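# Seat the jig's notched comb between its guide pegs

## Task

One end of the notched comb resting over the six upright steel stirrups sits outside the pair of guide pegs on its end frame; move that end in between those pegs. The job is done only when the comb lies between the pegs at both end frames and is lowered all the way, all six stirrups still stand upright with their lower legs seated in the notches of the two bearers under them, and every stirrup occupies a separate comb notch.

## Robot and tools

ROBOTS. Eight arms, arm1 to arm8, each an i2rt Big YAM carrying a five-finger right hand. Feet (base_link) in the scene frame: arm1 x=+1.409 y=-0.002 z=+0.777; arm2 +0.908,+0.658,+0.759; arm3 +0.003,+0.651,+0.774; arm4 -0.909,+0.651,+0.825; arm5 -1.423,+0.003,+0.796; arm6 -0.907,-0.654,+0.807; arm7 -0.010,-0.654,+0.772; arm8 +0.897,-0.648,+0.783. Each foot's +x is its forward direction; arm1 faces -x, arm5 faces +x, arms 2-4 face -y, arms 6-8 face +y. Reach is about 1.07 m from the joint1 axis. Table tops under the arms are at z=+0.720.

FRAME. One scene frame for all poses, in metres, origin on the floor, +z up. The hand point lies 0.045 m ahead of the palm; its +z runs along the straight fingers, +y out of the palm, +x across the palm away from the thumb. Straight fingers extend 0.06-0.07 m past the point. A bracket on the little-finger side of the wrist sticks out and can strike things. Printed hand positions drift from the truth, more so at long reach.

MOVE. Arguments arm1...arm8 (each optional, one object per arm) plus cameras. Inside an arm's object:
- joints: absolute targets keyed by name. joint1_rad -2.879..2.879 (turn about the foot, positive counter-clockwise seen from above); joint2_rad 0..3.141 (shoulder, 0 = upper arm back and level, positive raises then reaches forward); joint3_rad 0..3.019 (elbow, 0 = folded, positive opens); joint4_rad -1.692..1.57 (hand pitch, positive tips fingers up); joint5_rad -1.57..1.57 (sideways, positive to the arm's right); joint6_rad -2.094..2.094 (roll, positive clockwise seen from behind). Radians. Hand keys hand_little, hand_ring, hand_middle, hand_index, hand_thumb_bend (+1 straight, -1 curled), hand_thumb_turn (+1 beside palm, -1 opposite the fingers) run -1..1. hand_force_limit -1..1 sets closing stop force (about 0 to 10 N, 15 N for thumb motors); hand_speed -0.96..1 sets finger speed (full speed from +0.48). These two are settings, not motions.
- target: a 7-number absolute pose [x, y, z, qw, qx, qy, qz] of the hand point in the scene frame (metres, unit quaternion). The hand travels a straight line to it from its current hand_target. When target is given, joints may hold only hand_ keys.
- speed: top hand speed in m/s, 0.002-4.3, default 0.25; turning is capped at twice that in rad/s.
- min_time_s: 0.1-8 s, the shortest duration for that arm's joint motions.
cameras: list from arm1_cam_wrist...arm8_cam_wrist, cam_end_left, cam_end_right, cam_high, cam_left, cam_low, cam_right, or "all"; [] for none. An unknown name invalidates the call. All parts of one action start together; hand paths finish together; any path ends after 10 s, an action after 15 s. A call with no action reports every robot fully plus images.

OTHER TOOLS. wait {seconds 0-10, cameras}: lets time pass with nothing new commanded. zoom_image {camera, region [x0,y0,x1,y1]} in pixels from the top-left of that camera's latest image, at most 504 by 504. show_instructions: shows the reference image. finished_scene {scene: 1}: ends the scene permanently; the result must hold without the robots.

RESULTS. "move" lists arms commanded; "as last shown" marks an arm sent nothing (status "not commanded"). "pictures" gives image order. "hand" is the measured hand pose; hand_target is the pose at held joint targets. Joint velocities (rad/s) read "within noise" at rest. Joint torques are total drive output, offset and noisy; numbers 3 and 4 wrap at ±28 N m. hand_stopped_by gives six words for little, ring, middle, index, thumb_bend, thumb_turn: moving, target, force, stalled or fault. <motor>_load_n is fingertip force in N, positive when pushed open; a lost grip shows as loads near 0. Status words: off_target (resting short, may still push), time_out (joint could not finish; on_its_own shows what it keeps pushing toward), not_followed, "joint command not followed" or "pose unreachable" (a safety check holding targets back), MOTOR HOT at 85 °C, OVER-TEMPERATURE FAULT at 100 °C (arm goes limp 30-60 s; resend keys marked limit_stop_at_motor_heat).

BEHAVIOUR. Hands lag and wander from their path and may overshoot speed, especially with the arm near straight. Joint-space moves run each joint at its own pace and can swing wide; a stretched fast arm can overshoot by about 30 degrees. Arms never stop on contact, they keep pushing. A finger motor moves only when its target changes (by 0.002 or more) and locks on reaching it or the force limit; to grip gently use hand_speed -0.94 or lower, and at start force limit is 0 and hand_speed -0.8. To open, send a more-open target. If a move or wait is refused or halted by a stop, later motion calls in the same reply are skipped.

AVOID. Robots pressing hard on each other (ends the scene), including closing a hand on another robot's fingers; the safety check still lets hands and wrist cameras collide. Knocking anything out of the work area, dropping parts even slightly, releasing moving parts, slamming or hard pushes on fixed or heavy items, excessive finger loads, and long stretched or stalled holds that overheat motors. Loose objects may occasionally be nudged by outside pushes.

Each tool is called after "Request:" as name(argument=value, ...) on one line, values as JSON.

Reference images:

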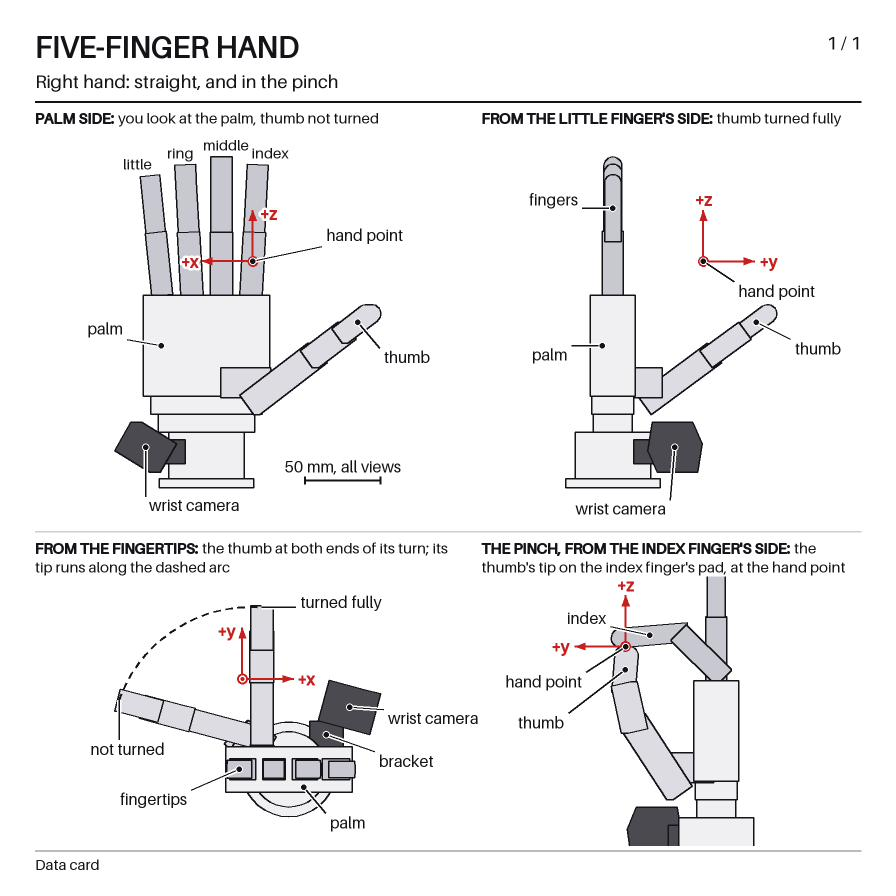

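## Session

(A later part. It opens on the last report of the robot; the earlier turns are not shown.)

Request:
move(arm4={"target": [-0.78, 0.32, 1.03, 0.5, 0.5, -0.5, 0.5]}, arm3={"target": [-0.15, 0.32, 1.03, 0.5, 0.5, -0.5, 0.5]}, arm2={"target": [0.75, 0.32, 1.03, 0.5, 0.5, -0.5, 0.5]}, arm6={"target": [-0.5, -0.32, 1.03, -0.5, 0.5, 0.5, 0.5]}, arm7={"target": [0.15, -0.32, 1.03, -0.5, 0.5, 0.5, 0.5]}, arm8={"target": [0.5, -0.32, 1.03, -0.5, 0.5, 0.5, 0.5]}, cameras=["all"])

Scene clock: 35.37 s.
Joint torques (N m): arm1=[0.97 2.2 7.19 2.17 0.01 -0.06] | arm2=[-0.15 1.9 9.25 3.06 -0.08 -0.05] | arm3=[-0.03 1.79 10.15 2.74 -0.14 0.04] | arm4=[2.08 -2.2 8.53 2.26 0.03 -0.11] | arm5=[-0.38 3.96 8.12 2.13 -0.11 0.07] | arm6=[-0.03 -7.77 7.01 1.95 0.1 0.12] | arm7=[-0.5 0.21 7.39 2.65 -0.18 0.05] | arm8=[1.32 -9.64 7.73 1.94 -0.17 -0.15]
Motor temperatures (°C): arm1=[27 28 30 28 24 24] | arm2=[27 27 27 26 29 26] | arm3=[26 28 31 25 29 26] | arm4=[27 26 29 26 25 27] | arm5=[23 26 30 25 24 25] | arm6=[28 25 27 27 25 29] | arm7=[27 25 30 26 27 25] | arm8=[28 27 26 27 25 27]
Heat: arm1: hottest joint3_rad 30 °C; arm2: hottest joint5_rad 29 °C; arm3: hottest joint3_rad 31 °C; arm4: hottest joint3_rad 29 °C; arm5: hottest joint3_rad 30 °C; arm6: hottest joint6_rad 29 °C; arm7: hottest joint3_rad 30 °C; arm8: hottest joint1_rad 28 °C.
move: arm2 done; arm3 done; arm4 done; arm6 done; arm7 done; arm8 off_target
Joint velocities: within noise
arm1, arm5: as last shown
arm1.middle_load_n: -0.5
arm1.thumb_bend_load_n: 0.5
arm2.joint_positions: joint1_rad=-0.574 joint2_rad=+0.502 joint3_rad=+0.326 joint4_rad=+0.173 joint5_rad=-0.594 joint6_rad=-1.587 hand_little=+1.000 hand_ring=+1.000 hand_middle=+1.000 hand_index=+1.000 hand_thumb_turn=+1.000 hand_thumb_bend=+1.000 hand_force_limit=+0.000 hand_speed=-0.800
arm2.joint_status: not commanded
arm2.hand_stopped_by: target,target,target,target,target,target
arm2.little_load_n: 0.0
arm2.ring_load_n: 0.0
arm2.middle_load_n: 0.0
arm2.index_load_n: 0.0
arm2.thumb_bend_load_n: 0.0
arm2.thumb_turn_load_n: 0.0
arm2.hand: x=+0.7524 y=+0.3202 z=+1.0330 quat_wxyz=(+0.501, +0.506, -0.496, +0.497)
arm2.hand_target: x=+0.7501 y=+0.3201 z=+1.0300 quat_wxyz=(+0.500, +0.500, -0.500, +0.500)
arm2.hand_status: done (0.004 m and 0.9 deg from the pose sent, 0.301 m and 55.9 deg at the start)
arm3.joint_positions: joint1_rad=-0.621 joint2_rad=+0.489 joint3_rad=+0.276 joint4_rad=+0.193 joint5_rad=-0.586 joint6_rad=-1.574 hand_little=+1.000 hand_ring=+1.000 hand_middle=+1.000 hand_index=+1.000 hand_thumb_turn=+1.000 hand_thumb_bend=+1.000 hand_force_limit=+0.000 hand_speed=-0.800
arm3.joint_status: not commanded
arm3.hand_stopped_by: target,target,target,target,target,target
arm3.little_load_n: 0.0
arm3.ring_load_n: 0.0
arm3.middle_load_n: 0.0
arm3.index_load_n: 0.0
arm3.thumb_bend_load_n: 0.0
arm3.thumb_turn_load_n: 0.0
arm3.hand: x=-0.1476 y=+0.3202 z=+1.0290 quat_wxyz=(+0.496, +0.502, -0.502, +0.500)
arm3.hand_target: x=-0.1500 y=+0.3200 z=+1.0300 quat_wxyz=(+0.500, +0.500, -0.500, +0.500)
arm3.hand_status: done (0.003 m and 0.5 deg from the pose sent, 0.266 m and 52.4 deg at the start)
arm4.joint_positions: joint1_rad=+0.919 joint2_rad=+0.972 joint3_rad=+0.281 joint4_rad=+0.709 joint5_rad=+0.956 joint6_rad=-1.585 hand_little=+1.000 hand_ring=+1.000 hand_middle=+1.000 hand_index=+1.000 hand_thumb_turn=+1.000 hand_thumb_bend=+1.000 hand_force_limit=+0.000 hand_speed=-0.800
arm4.joint_status: not commanded
arm4.hand_stopped_by: target,target,target,target,target,target
arm4.little_load_n: 0.0
arm4.ring_load_n: 0.0
arm4.middle_load_n: 0.0
arm4.index_load_n: 0.0
arm4.thumb_bend_load_n: 0.0
arm4.thumb_turn_load_n: -0.5
arm4.hand: x=-0.7823 y=+0.3189 z=+1.0326 quat_wxyz=(+0.499, +0.497, -0.503, +0.501)
arm4.hand_target: x=-0.7801 y=+0.3200 z=+1.0301 quat_wxyz=(+0.500, +0.500, -0.500, +0.500)
arm4.hand_status: done (0.004 m and 0.6 deg from the pose sent, 0.300 m and 42.0 deg at the start)
arm5.index_load_n: 0.5
arm6.joint_positions: joint1_rad=-1.225 joint2_rad=+1.387 joint3_rad=+0.645 joint4_rad=+0.732 joint5_rad=-1.190 joint6_rad=-1.581 hand_little=+1.000 hand_ring=+1.000 hand_middle=+1.000 hand_index=+1.000 hand_thumb_turn=+1.000 hand_thumb_bend=+1.000 hand_force_limit=+0.000 hand_speed=-0.800
arm6.joint_status: not commanded
arm6.hand_stopped_by: target,target,target,target,target,target
arm6.little_load_n: 0.0
arm6.ring_load_n: 0.0
arm6.middle_load_n: 0.0
arm6.index_load_n: 0.0
arm6.thumb_bend_load_n: 0.0
arm6.thumb_turn_load_n: 0.0
arm6.hand: x=-0.4995 y=-0.3202 z=+1.0329 quat_wxyz=(-0.498, +0.499, +0.503, +0.500)
arm6.hand_target: x=-0.5000 y=-0.3201 z=+1.0299 quat_wxyz=(-0.500, +0.500, +0.500, +0.500)
arm6.hand_status: done (0.003 m and 0.4 deg from the pose sent, 0.588 m and 37.3 deg at the start)
arm7.joint_positions: joint1_rad=-0.608 joint2_rad=+0.479 joint3_rad=+0.288 joint4_rad=+0.197 joint5_rad=-0.607 joint6_rad=-1.581 hand_little=+1.000 hand_ring=+1.000 hand_middle=+1.000 hand_index=+1.000 hand_thumb_turn=+1.000 hand_thumb_bend=+1.000 hand_force_limit=+0.000 hand_speed=-0.800
arm7.joint_status: not commanded
arm7.hand_stopped_by: target,target,target,target,target,target
arm7.little_load_n: 0.0
arm7.ring_load_n: 0.0
arm7.middle_load_n: 0.0
arm7.index_load_n: 0.0
arm7.thumb_bend_load_n: 0.0
arm7.thumb_turn_load_n: 0.0
arm7.hand: x=+0.1472 y=-0.3202 z=+1.0309 quat_wxyz=(-0.499, +0.499, +0.503, +0.498)
arm7.hand_target: x=+0.1500 y=-0.3201 z=+1.0299 quat_wxyz=(-0.500, +0.500, +0.500, +0.500)
arm7.hand_status: done (0.003 m and 0.5 deg from the pose sent, 0.264 m and 42.2 deg at the start)
arm8.joint_positions: joint1_rad=+1.272 joint2_rad=+1.563 joint3_rad=+0.948 joint4_rad=+0.621 joint5_rad=+1.288 joint6_rad=-1.549 hand_little=+1.000 hand_ring=+1.000 hand_middle=+1.000 hand_index=+1.000 hand_thumb_turn=+1.000 hand_thumb_bend=+1.000 hand_force_limit=+0.000 hand_speed=-0.800
arm8.joint_status: not commanded
arm8.hand_stopped_by: target,target,target,target,target,target
arm8.little_load_n: 0.0
arm8.ring_load_n: 0.0
arm8.middle_load_n: 0.0
arm8.index_load_n: 0.0
arm8.thumb_bend_load_n: 0.0
arm8.thumb_turn_load_n: 0.0
arm8.hand: x=+0.5048 y=-0.3180 z=+1.0408 quat_wxyz=(-0.505, +0.508, +0.490, +0.497)
arm8.hand_target: x=+0.5002 y=-0.3202 z=+1.0301 quat_wxyz=(-0.500, +0.500, +0.500, +0.500)
arm8.hand_status: off_target (0.012 m and 1.6 deg from the pose sent, 0.469 m and 46.6 deg at the start)
pictures: arm1_cam_wrist, arm2_cam_wrist, arm3_cam_wrist, arm4_cam_wrist, arm5_cam_wrist, arm6_cam_wrist, arm7_cam_wrist, arm8_cam_wrist, cam_end_left, cam_end_right, cam_high, cam_left, cam_low, cam_right
Images, in order (width x height): arm1_cam_wrist 896x504, arm2_cam_wrist 896x504, arm3_cam_wrist 896x504, arm4_cam_wrist 896x504, arm5_cam_wrist 896x504, arm6_cam_wrist 896x504, arm7_cam_wrist 896x504, arm8_cam_wrist 896x504, cam_end_left 896x504, cam_end_right 896x504, cam_high 896x504, cam_left 896x504, cam_low 896x504, cam_right 896x504.

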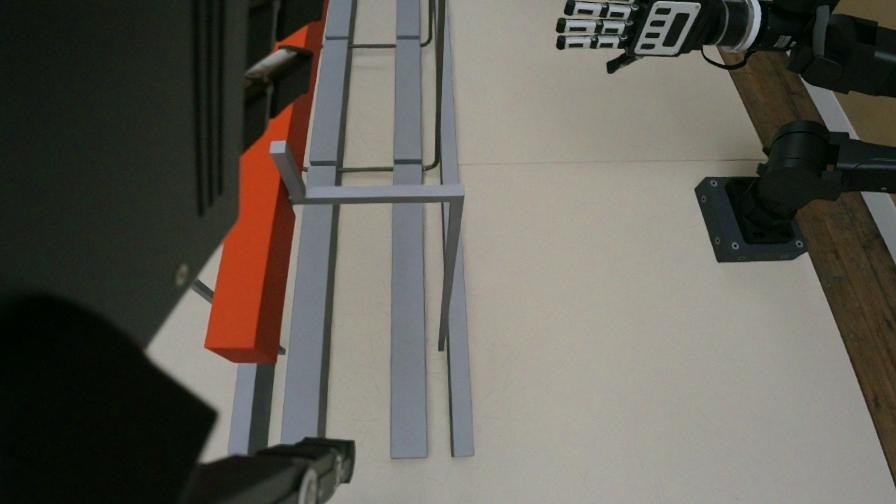

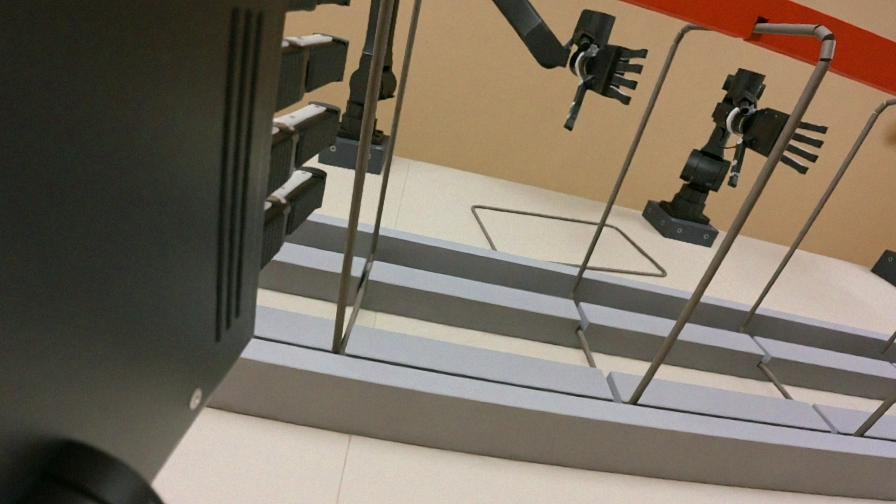

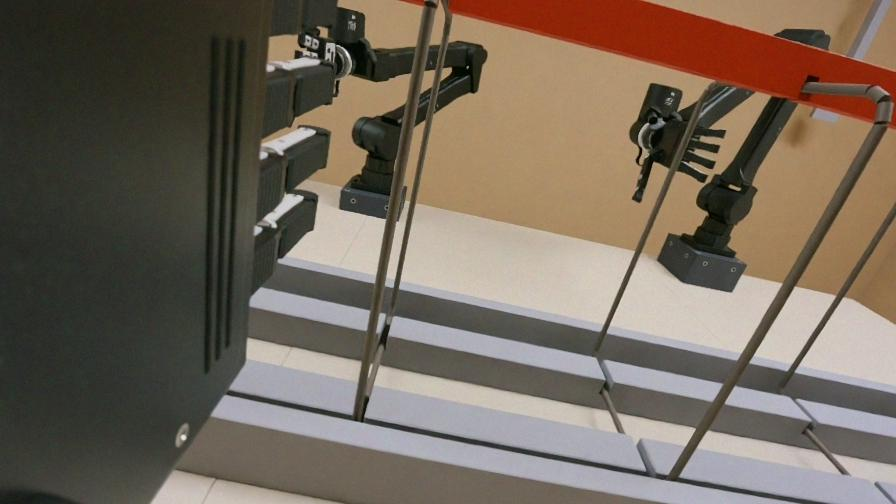

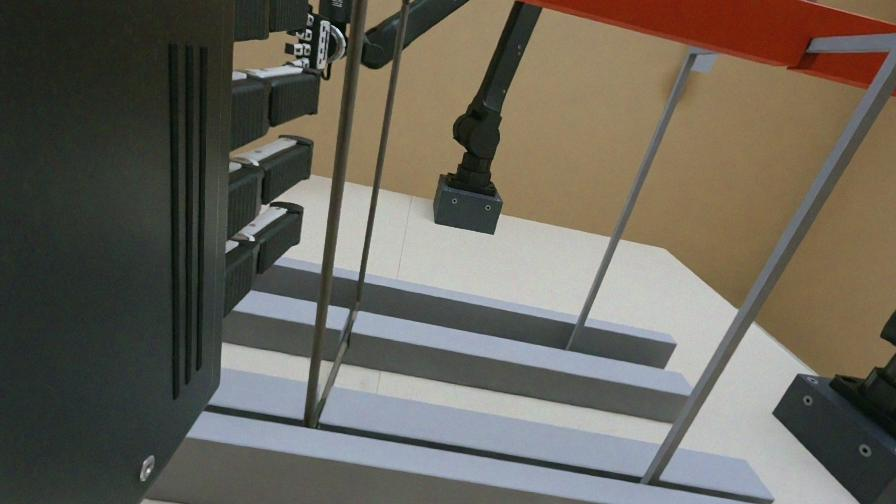

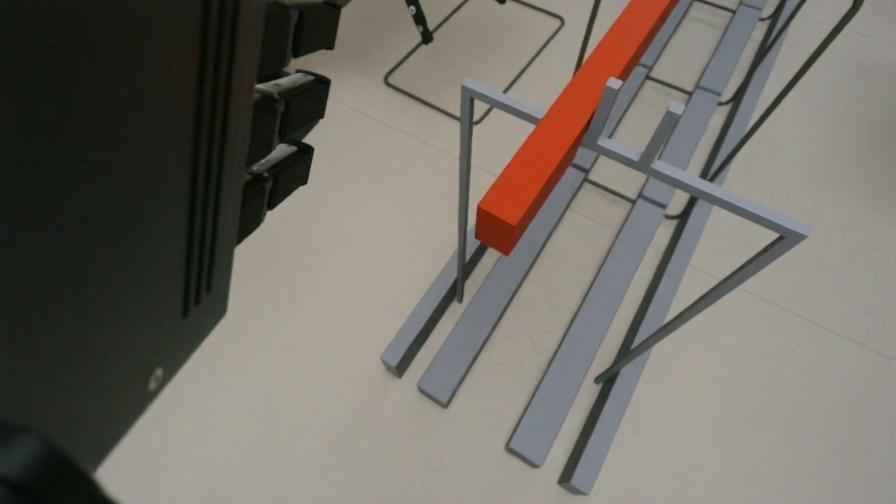

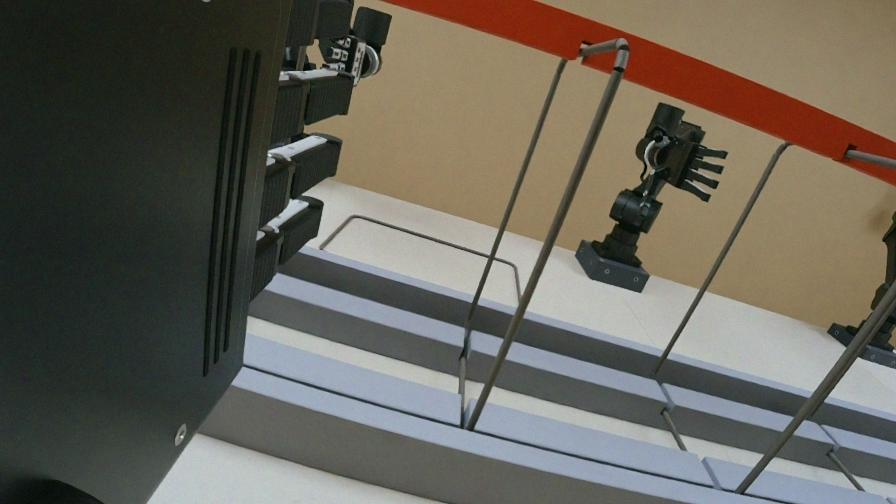

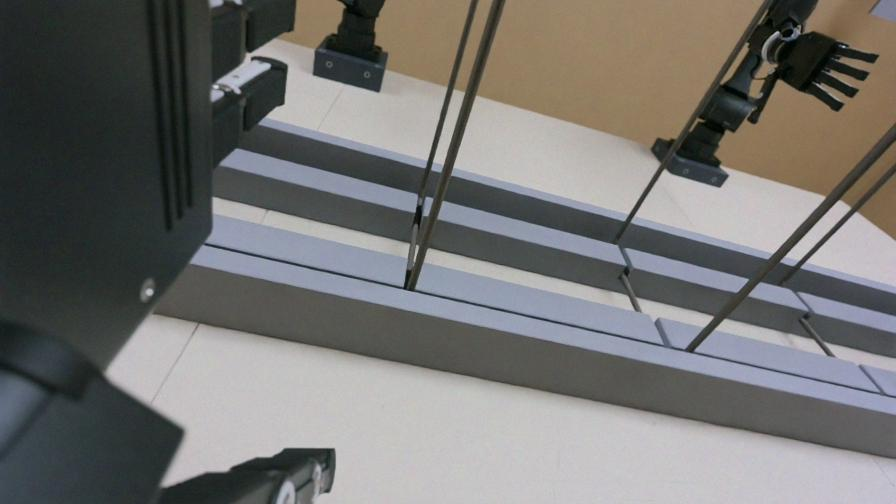

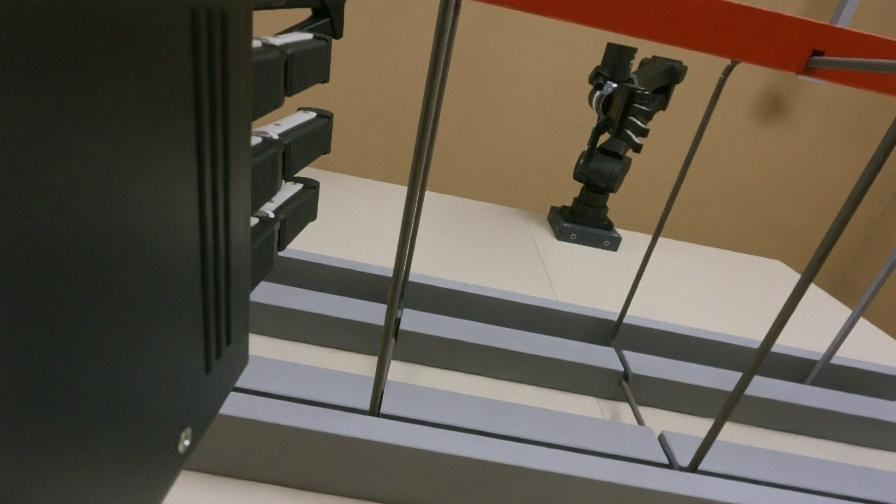

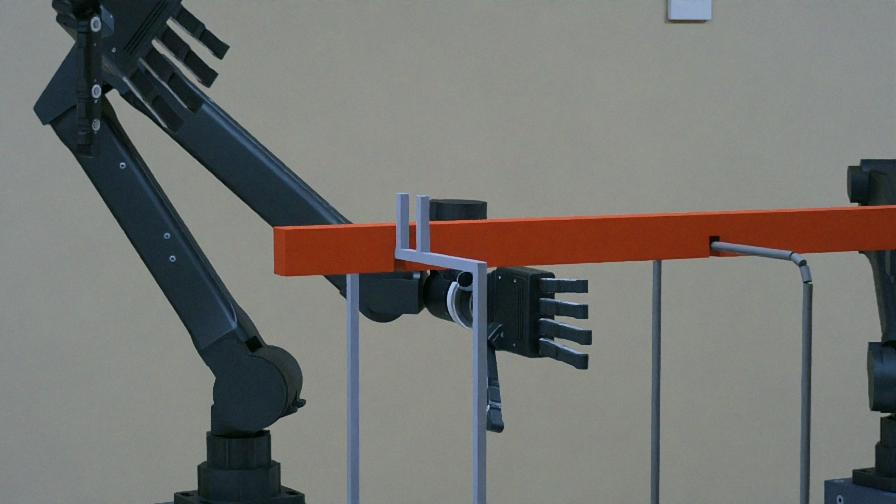

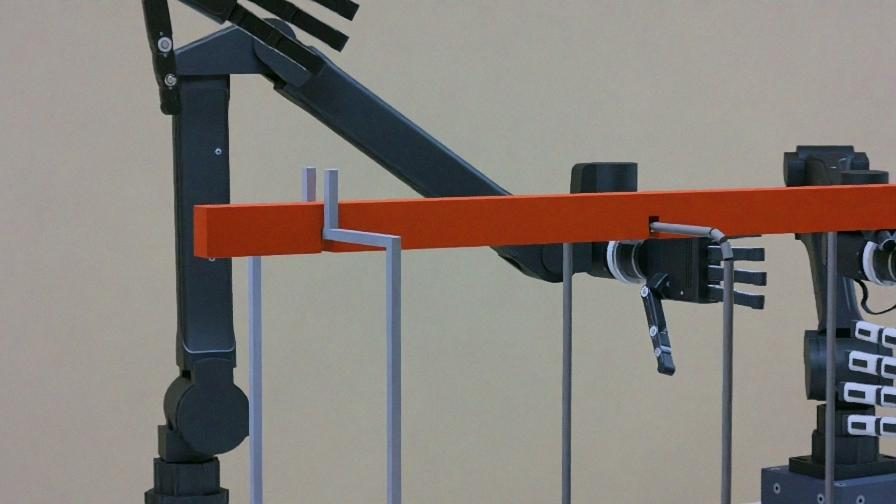

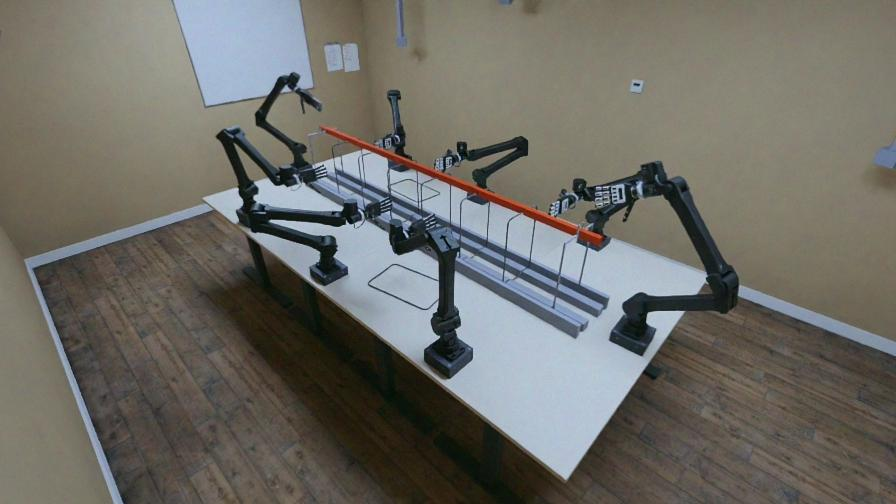

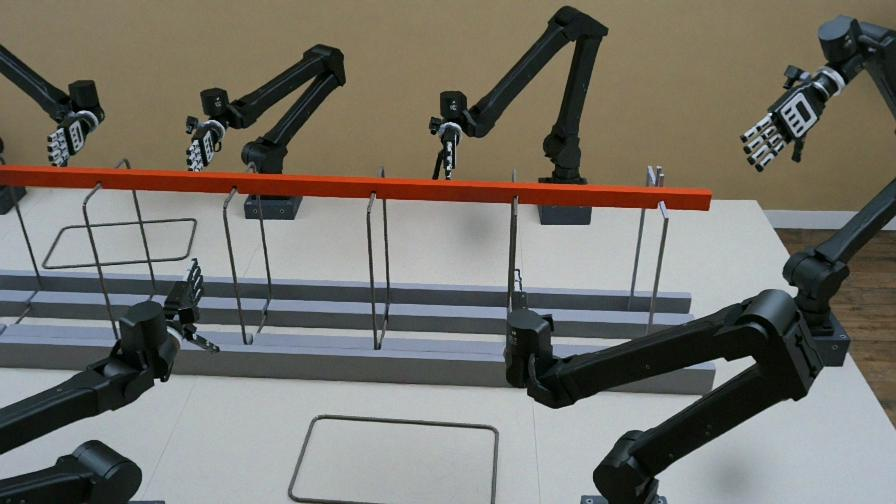

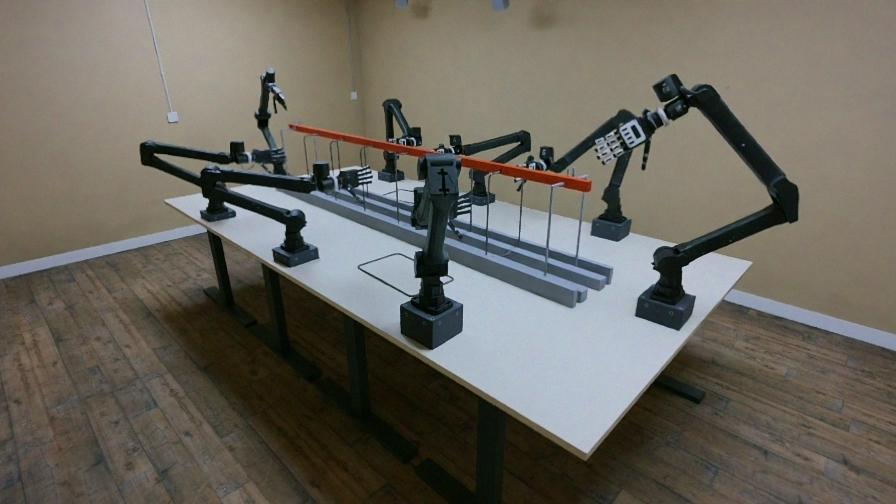

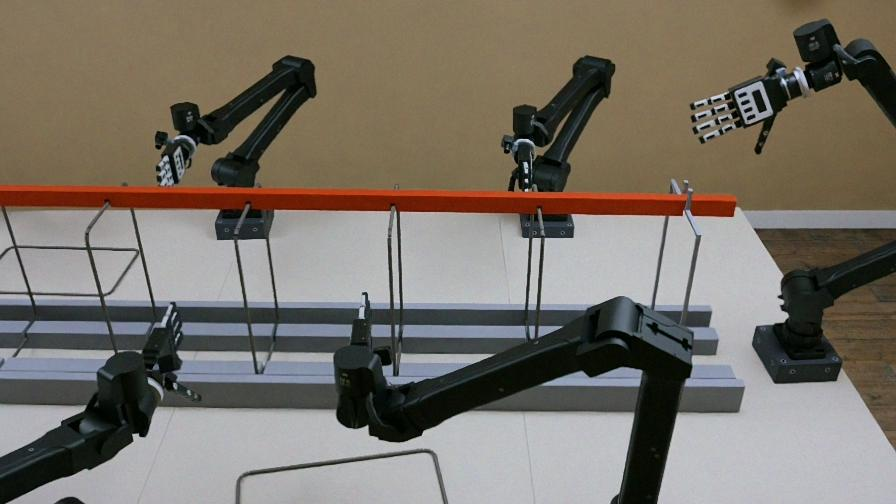

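Request:
move(arm4={"target": [-0.735, 0.26, 1.0, 0.5, 0.5, -0.5, 0.5], "joints": {"hand_thumb_turn": -1, "hand_speed": 0}}, arm3={"target": [-0.13, 0.26, 1.0, 0.5, 0.5, -0.5, 0.5], "joints": {"hand_thumb_turn": -1, "hand_speed": 0}}, arm2={"target": [0.785, 0.26, 1.0, 0.5, 0.5, -0.5, 0.5], "joints": {"hand_thumb_turn": -1, "hand_speed": 0}}, arm6={"target": [-0.42, -0.26, 1.0, -0.5, 0.5, 0.5, 0.5], "joints": {"hand_thumb_turn": -1, "hand_speed": 0}}, arm7={"target": [0.18, -0.26, 1.0, -0.5, 0.5, 0.5, 0.5], "joints": {"hand_thumb_turn": -1, "hand_speed": 0}}, arm8={"target": [0.49, -0.26, 1.0, -0.5, 0.5, 0.5, 0.5], "joints": {"hand_thumb_turn": -1, "hand_speed": 0}}, cameras=["arm2_cam_wrist", "arm3_cam_wrist", "arm4_cam_wrist", "arm6_cam_wrist", "arm7_cam_wrist", "arm8_cam_wrist", "cam_left", "cam_right"])

Scene clock: 53.23 s.
Joint torques (N m): arm1=[0.97 2.14 7.2 2.17 0.01 -0.06] | arm2=[1.38 0.03 9.17 3.04 0.1 -0.1] | arm3=[1.26 -0.26 9.83 2.84 0.14 0.05] | arm4=[0.67 -5.6 9.42 2.33 -0.14 -0.16] | arm5=[0.32 4.6 8.12 2.14 -0.11 0.05] | arm6=[0.79 -11.69 11.02 1.99 0.06 0.11] | arm7=[0.62 -3.02 9.01 2.66 0.03 0.03] | arm8=[0.67 -11.34 10.17 2.14 -0.16 -0.15]
Motor temperatures (°C): arm1=[27 28 31 28 24 24] | arm2=[27 27 27 26 29 26] | arm3=[26 28 31 25 29 26] | arm4=[27 26 29 26 25 27] | arm5=[23 26 31 25 24 25] | arm6=[28 25 27 27 25 29] | arm7=[27 25 30 26 27 25] | arm8=[28 27 27 27 25 27]
Heat: arm1: hottest joint3_rad 31 °C; arm2: hottest joint5_rad 29 °C; arm3: hottest joint3_rad 31 °C; arm4: hottest joint3_rad 29 °C; arm5: hottest joint3_rad 31 °C; arm6: hottest joint6_rad 29 °C; arm7: hottest joint3_rad 30 °C; arm8: hottest joint1_rad 28 °C.
move: arm2 done; arm3 done; arm4 off_target; arm6 off_target; arm7 off_target; arm8 off_target
Joint velocities: within noise
arm1, arm5: as last shown
arm1.middle_load_n: 0.0
arm1.thumb_bend_load_n: 0.0
arm2.joint_positions: joint1_rad=-0.291 joint2_rad=+0.761 joint3_rad=+0.309 joint4_rad=+0.444 joint5_rad=-0.301 joint6_rad=-1.585 hand_little=+1.000 hand_ring=+1.000 hand_middle=+1.000 hand_index=+1.000 hand_thumb_turn=-1.000 hand_thumb_bend=+1.000 hand_force_limit=+0.000 hand_speed=+0.000
arm2.joint_status: all done
arm2.hand_stopped_by: target,target,target,target,target,target
arm2.little_load_n: 0.0
arm2.ring_load_n: 0.0
arm2.middle_load_n: 0.0
arm2.index_load_n: 0.0
arm2.thumb_bend_load_n: 0.0
arm2.thumb_turn_load_n: 0.5
arm2.hand: x=+0.7828 y=+0.2621 z=+1.0004 quat_wxyz=(+0.502, +0.504, -0.500, +0.494)
arm2.hand_target: x=+0.7850 y=+0.2600 z=+1.0000 quat_wxyz=(+0.500, +0.500, -0.500, +0.500)
arm2.hand_status: done (0.003 m and 0.9 deg from the pose sent, 0.076 m and 0.9 deg at the start)
arm3.joint_positions: joint1_rad=-0.398 joint2_rad=+0.803 joint3_rad=+0.267 joint4_rad=+0.510 joint5_rad=-0.356 joint6_rad=-1.574 hand_little=+1.000 hand_ring=+1.000 hand_middle=+1.000 hand_index=+1.000 hand_thumb_turn=-1.000 hand_thumb_bend=+1.000 hand_force_limit=+0.000 hand_speed=+0.000
arm3.joint_status: all done
arm3.hand_stopped_by: target,target,target,target,target,target
arm3.little_load_n: 0.0
arm3.ring_load_n: 0.0
arm3.middle_load_n: 0.0
arm3.index_load_n: 0.0
arm3.thumb_bend_load_n: 0.0
arm3.thumb_turn_load_n: 0.5
arm3.hand: x=-0.1314 y=+0.2631 z=+0.9951 quat_wxyz=(+0.497, +0.502, -0.505, +0.496)
arm3.hand_target: x=-0.1299 y=+0.2601 z=+1.0002 quat_wxyz=(+0.500, +0.500, -0.500, +0.500)
arm3.hand_status: done (0.006 m and 0.9 deg from the pose sent, 0.069 m and 0.5 deg at the start)
arm4.joint_positions: joint1_rad=+0.859 joint2_rad=+1.338 joint3_rad=+0.382 joint4_rad=+0.944 joint5_rad=+0.884 joint6_rad=-1.583 hand_little=+1.000 hand_ring=+1.000 hand_middle=+1.000 hand_index=+1.000 hand_thumb_turn=-1.000 hand_thumb_bend=+1.000 hand_force_limit=+0.000 hand_speed=+0.000
arm4.joint_status: all done
arm4.hand_stopped_by: target,target,target,target,target,target
arm4.little_load_n: 0.0
arm4.ring_load_n: 0.0
arm4.middle_load_n: -0.5
arm4.index_load_n: 0.0
arm4.thumb_bend_load_n: 0.0
arm4.thumb_turn_load_n: 0.5
arm4.hand: x=-0.7406 y=+0.2690 z=+0.9924 quat_wxyz=(+0.497, +0.510, -0.499, +0.493)
arm4.hand_target: x=-0.7352 y=+0.2604 z=+1.0000 quat_wxyz=(+0.500, +0.500, -0.500, +0.500)
arm4.hand_status: off_target (0.013 m and 1.4 deg from the pose sent, 0.082 m and 0.6 deg at the start)
arm5.index_load_n: 0.0
arm6.joint_positions: joint1_rad=-1.181 joint2_rad=+1.677 joint3_rad=+0.833 joint4_rad=+0.786 joint5_rad=-1.136 joint6_rad=-1.579 hand_little=+1.000 hand_ring=+1.000 hand_middle=+1.000 hand_index=+1.000 hand_thumb_turn=-1.000 hand_thumb_bend=+1.000 hand_force_limit=+0.000 hand_speed=+0.000
arm6.joint_status: all done
arm6.hand_stopped_by: target,target,target,target,target,target
arm6.little_load_n: 0.0
arm6.ring_load_n: 0.0
arm6.middle_load_n: 0.0
arm6.index_load_n: 0.0
arm6.thumb_bend_load_n: 0.0
arm6.thumb_turn_load_n: 0.0
arm6.hand: x=-0.4304 y=-0.2724 z=+0.9805 quat_wxyz=(-0.502, +0.518, +0.494, +0.486)
arm6.hand_target: x=-0.4210 y=-0.2608 z=+1.0003 quat_wxyz=(-0.500, +0.500, +0.500, +0.500)
arm6.hand_status: off_target (0.025 m and 2.8 deg from the pose sent, 0.105 m and 0.4 deg at the start)
arm7.joint_positions: joint1_rad=-0.584 joint2_rad=+0.886 joint3_rad=+0.288 joint4_rad=+0.564 joint5_rad=-0.573 joint6_rad=-1.581 hand_little=+1.000 hand_ring=+1.000 hand_middle=+1.000 hand_index=+1.000 hand_thumb_turn=-1.000 hand_thumb_bend=+1.000 hand_force_limit=+0.000 hand_speed=+0.000
arm7.joint_status: all done
arm7.hand_stopped_by: target,target,target,target,target,target
arm7.little_load_n: 0.0
arm7.ring_load_n: 0.0
arm7.middle_load_n: 0.0
arm7.index_load_n: 0.0
arm7.thumb_bend_load_n: 0.0
arm7.thumb_turn_load_n: 0.5
arm7.hand: x=+0.1766 y=-0.2712 z=+0.9785 quat_wxyz=(-0.494, +0.515, +0.504, +0.487)
arm7.hand_target: x=+0.1795 y=-0.2612 z=+1.0001 quat_wxyz=(-0.500, +0.500, +0.500, +0.500)
arm7.hand_status: off_target (0.024 m and 2.4 deg from the pose sent, 0.075 m and 0.5 deg at the start)
arm8.joint_positions: joint1_rad=+1.172 joint2_rad=+1.687 joint3_rad=+0.970 joint4_rad=+0.687 joint5_rad=+1.180 joint6_rad=-1.552 hand_little=+1.000 hand_ring=+1.000 hand_middle=+1.000 hand_index=+1.000 hand_thumb_turn=-1.000 hand_thumb_bend=+1.000 hand_force_limit=+0.000 hand_speed=+0.000
arm8.joint_status: all done
arm8.hand_stopped_by: target,target,target,target,target,target
arm8.little_load_n: 0.0
arm8.ring_load_n: 0.0
arm8.middle_load_n: 0.0
arm8.index_load_n: 0.0
arm8.thumb_bend_load_n: 0.0
arm8.thumb_turn_load_n: 0.5
arm8.hand: x=+0.5000 y=-0.2648 z=+0.9966 quat_wxyz=(-0.494, +0.500, +0.504, +0.501)
arm8.hand_target: x=+0.4903 y=-0.2603 z=+1.0000 quat_wxyz=(-0.500, +0.500, +0.500, +0.500)
arm8.hand_status: off_target (0.012 m and 0.8 deg from the pose sent, 0.072 m and 1.6 deg at the start)
Images, in order (width x height): arm2_cam_wrist 896x504, arm3_cam_wrist 896x504, arm4_cam_wrist 896x504, arm6_cam_wrist 896x504, arm7_cam_wrist 896x504, arm8_cam_wrist 896x504, cam_left 896x504, cam_right 896x504.

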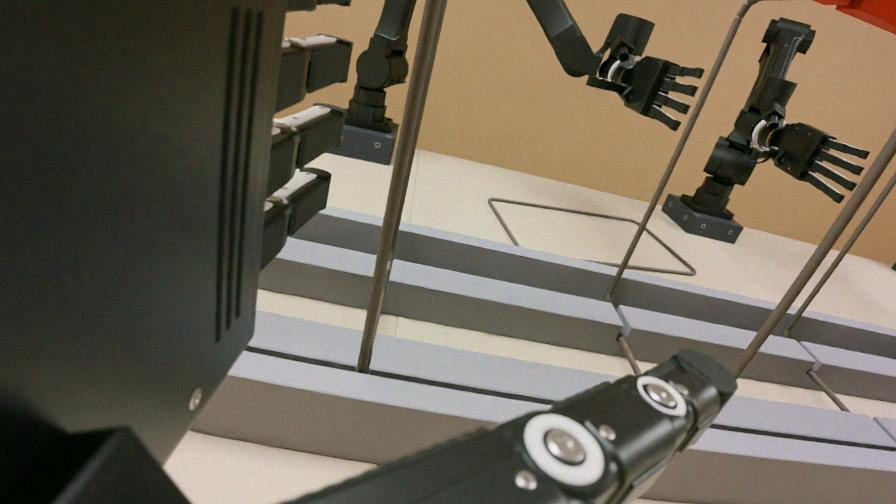

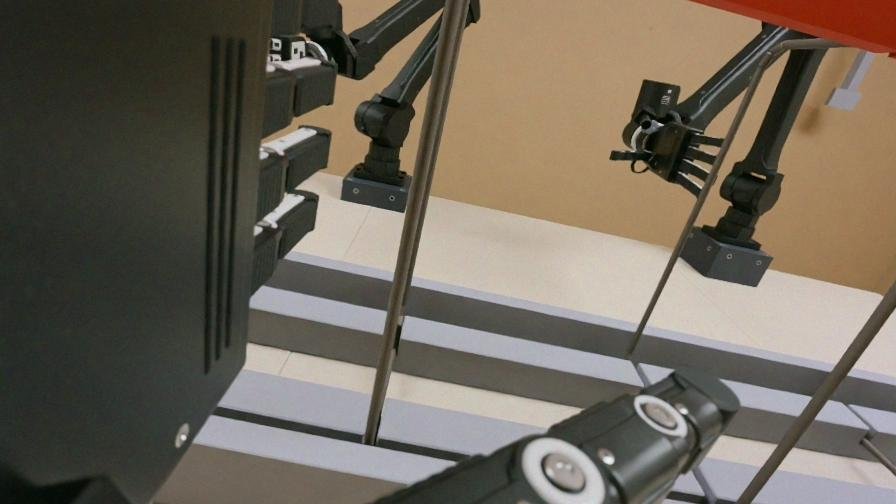

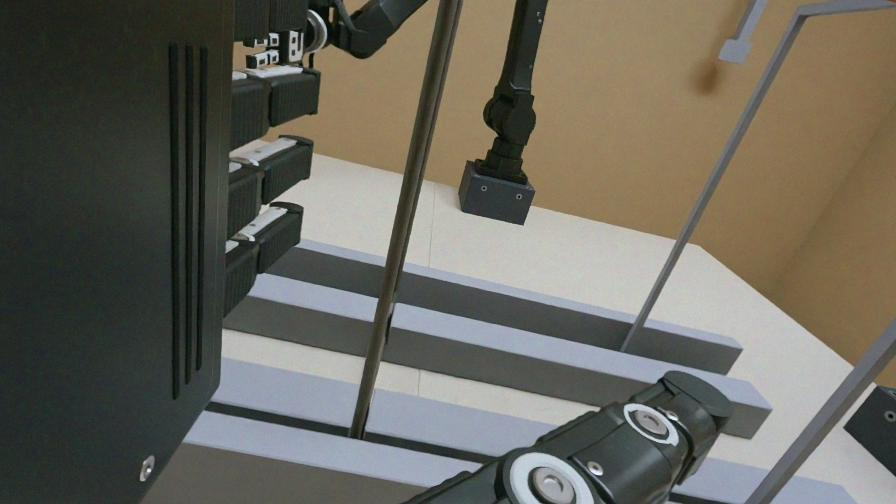

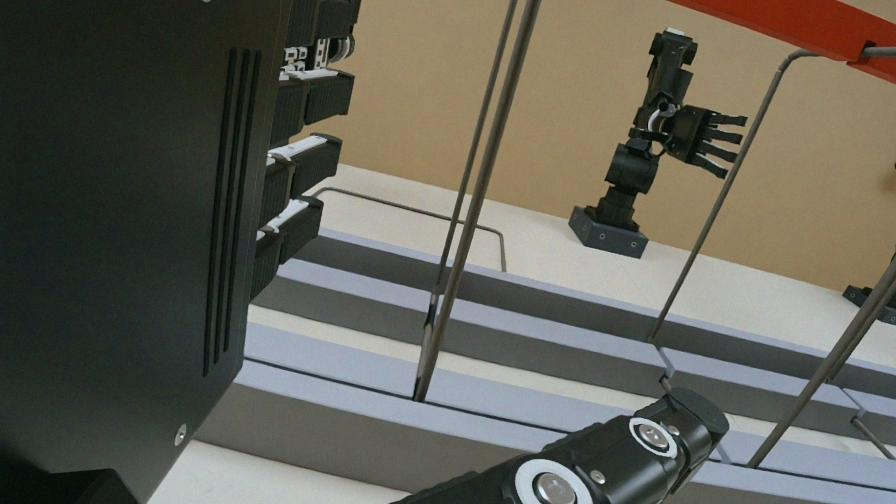

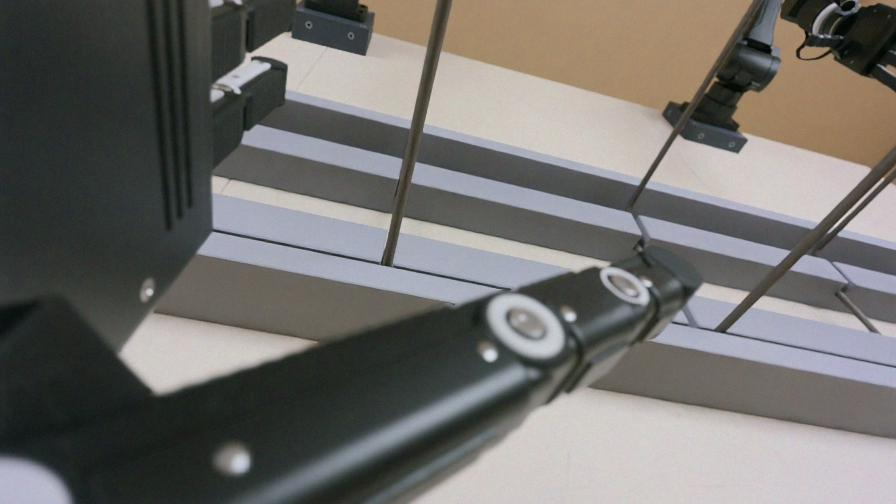

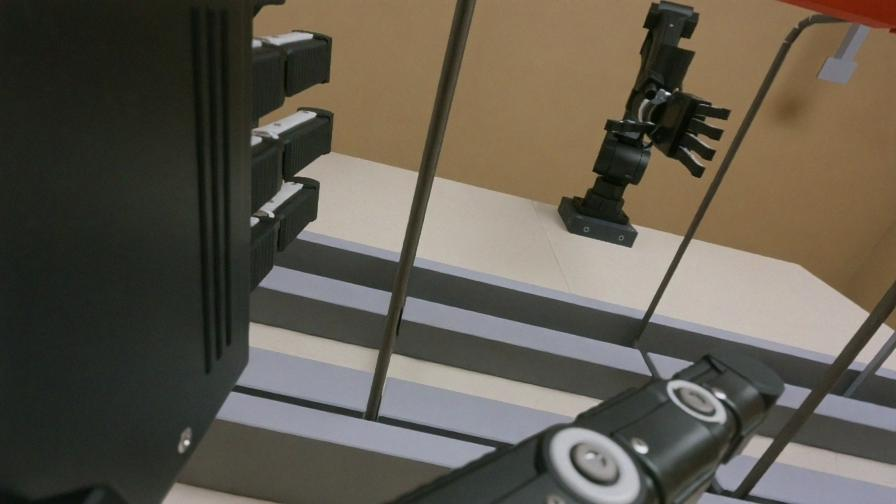

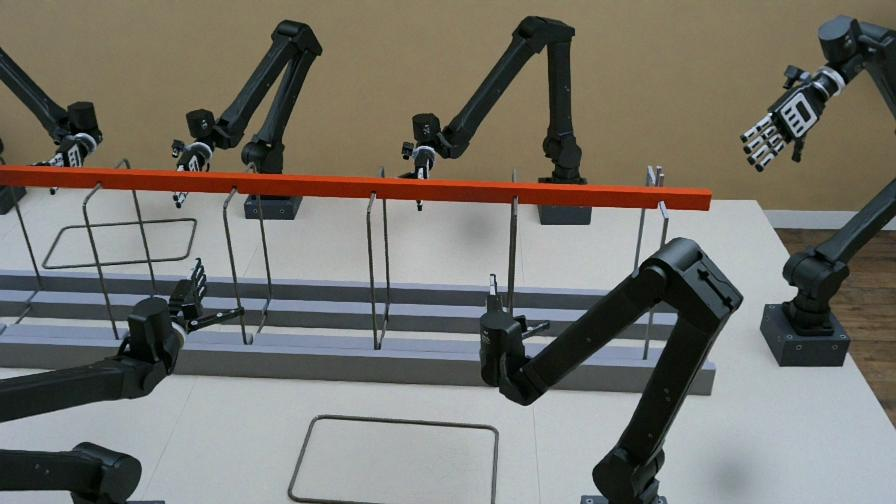

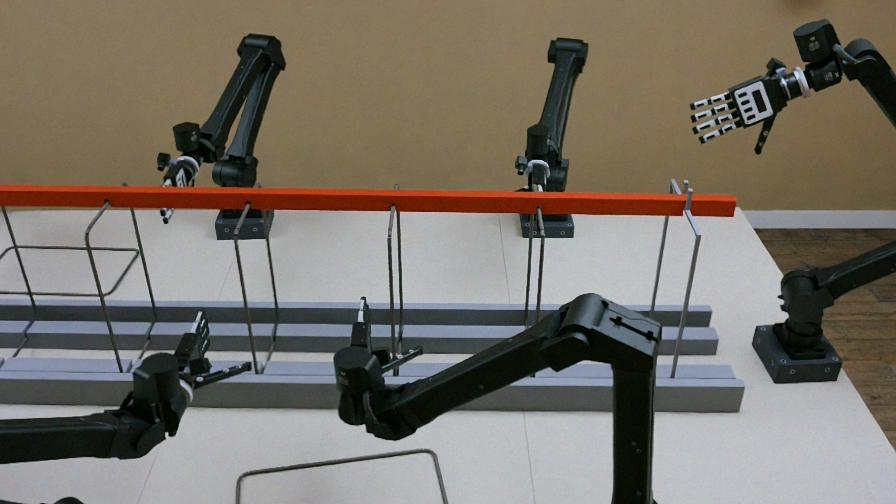

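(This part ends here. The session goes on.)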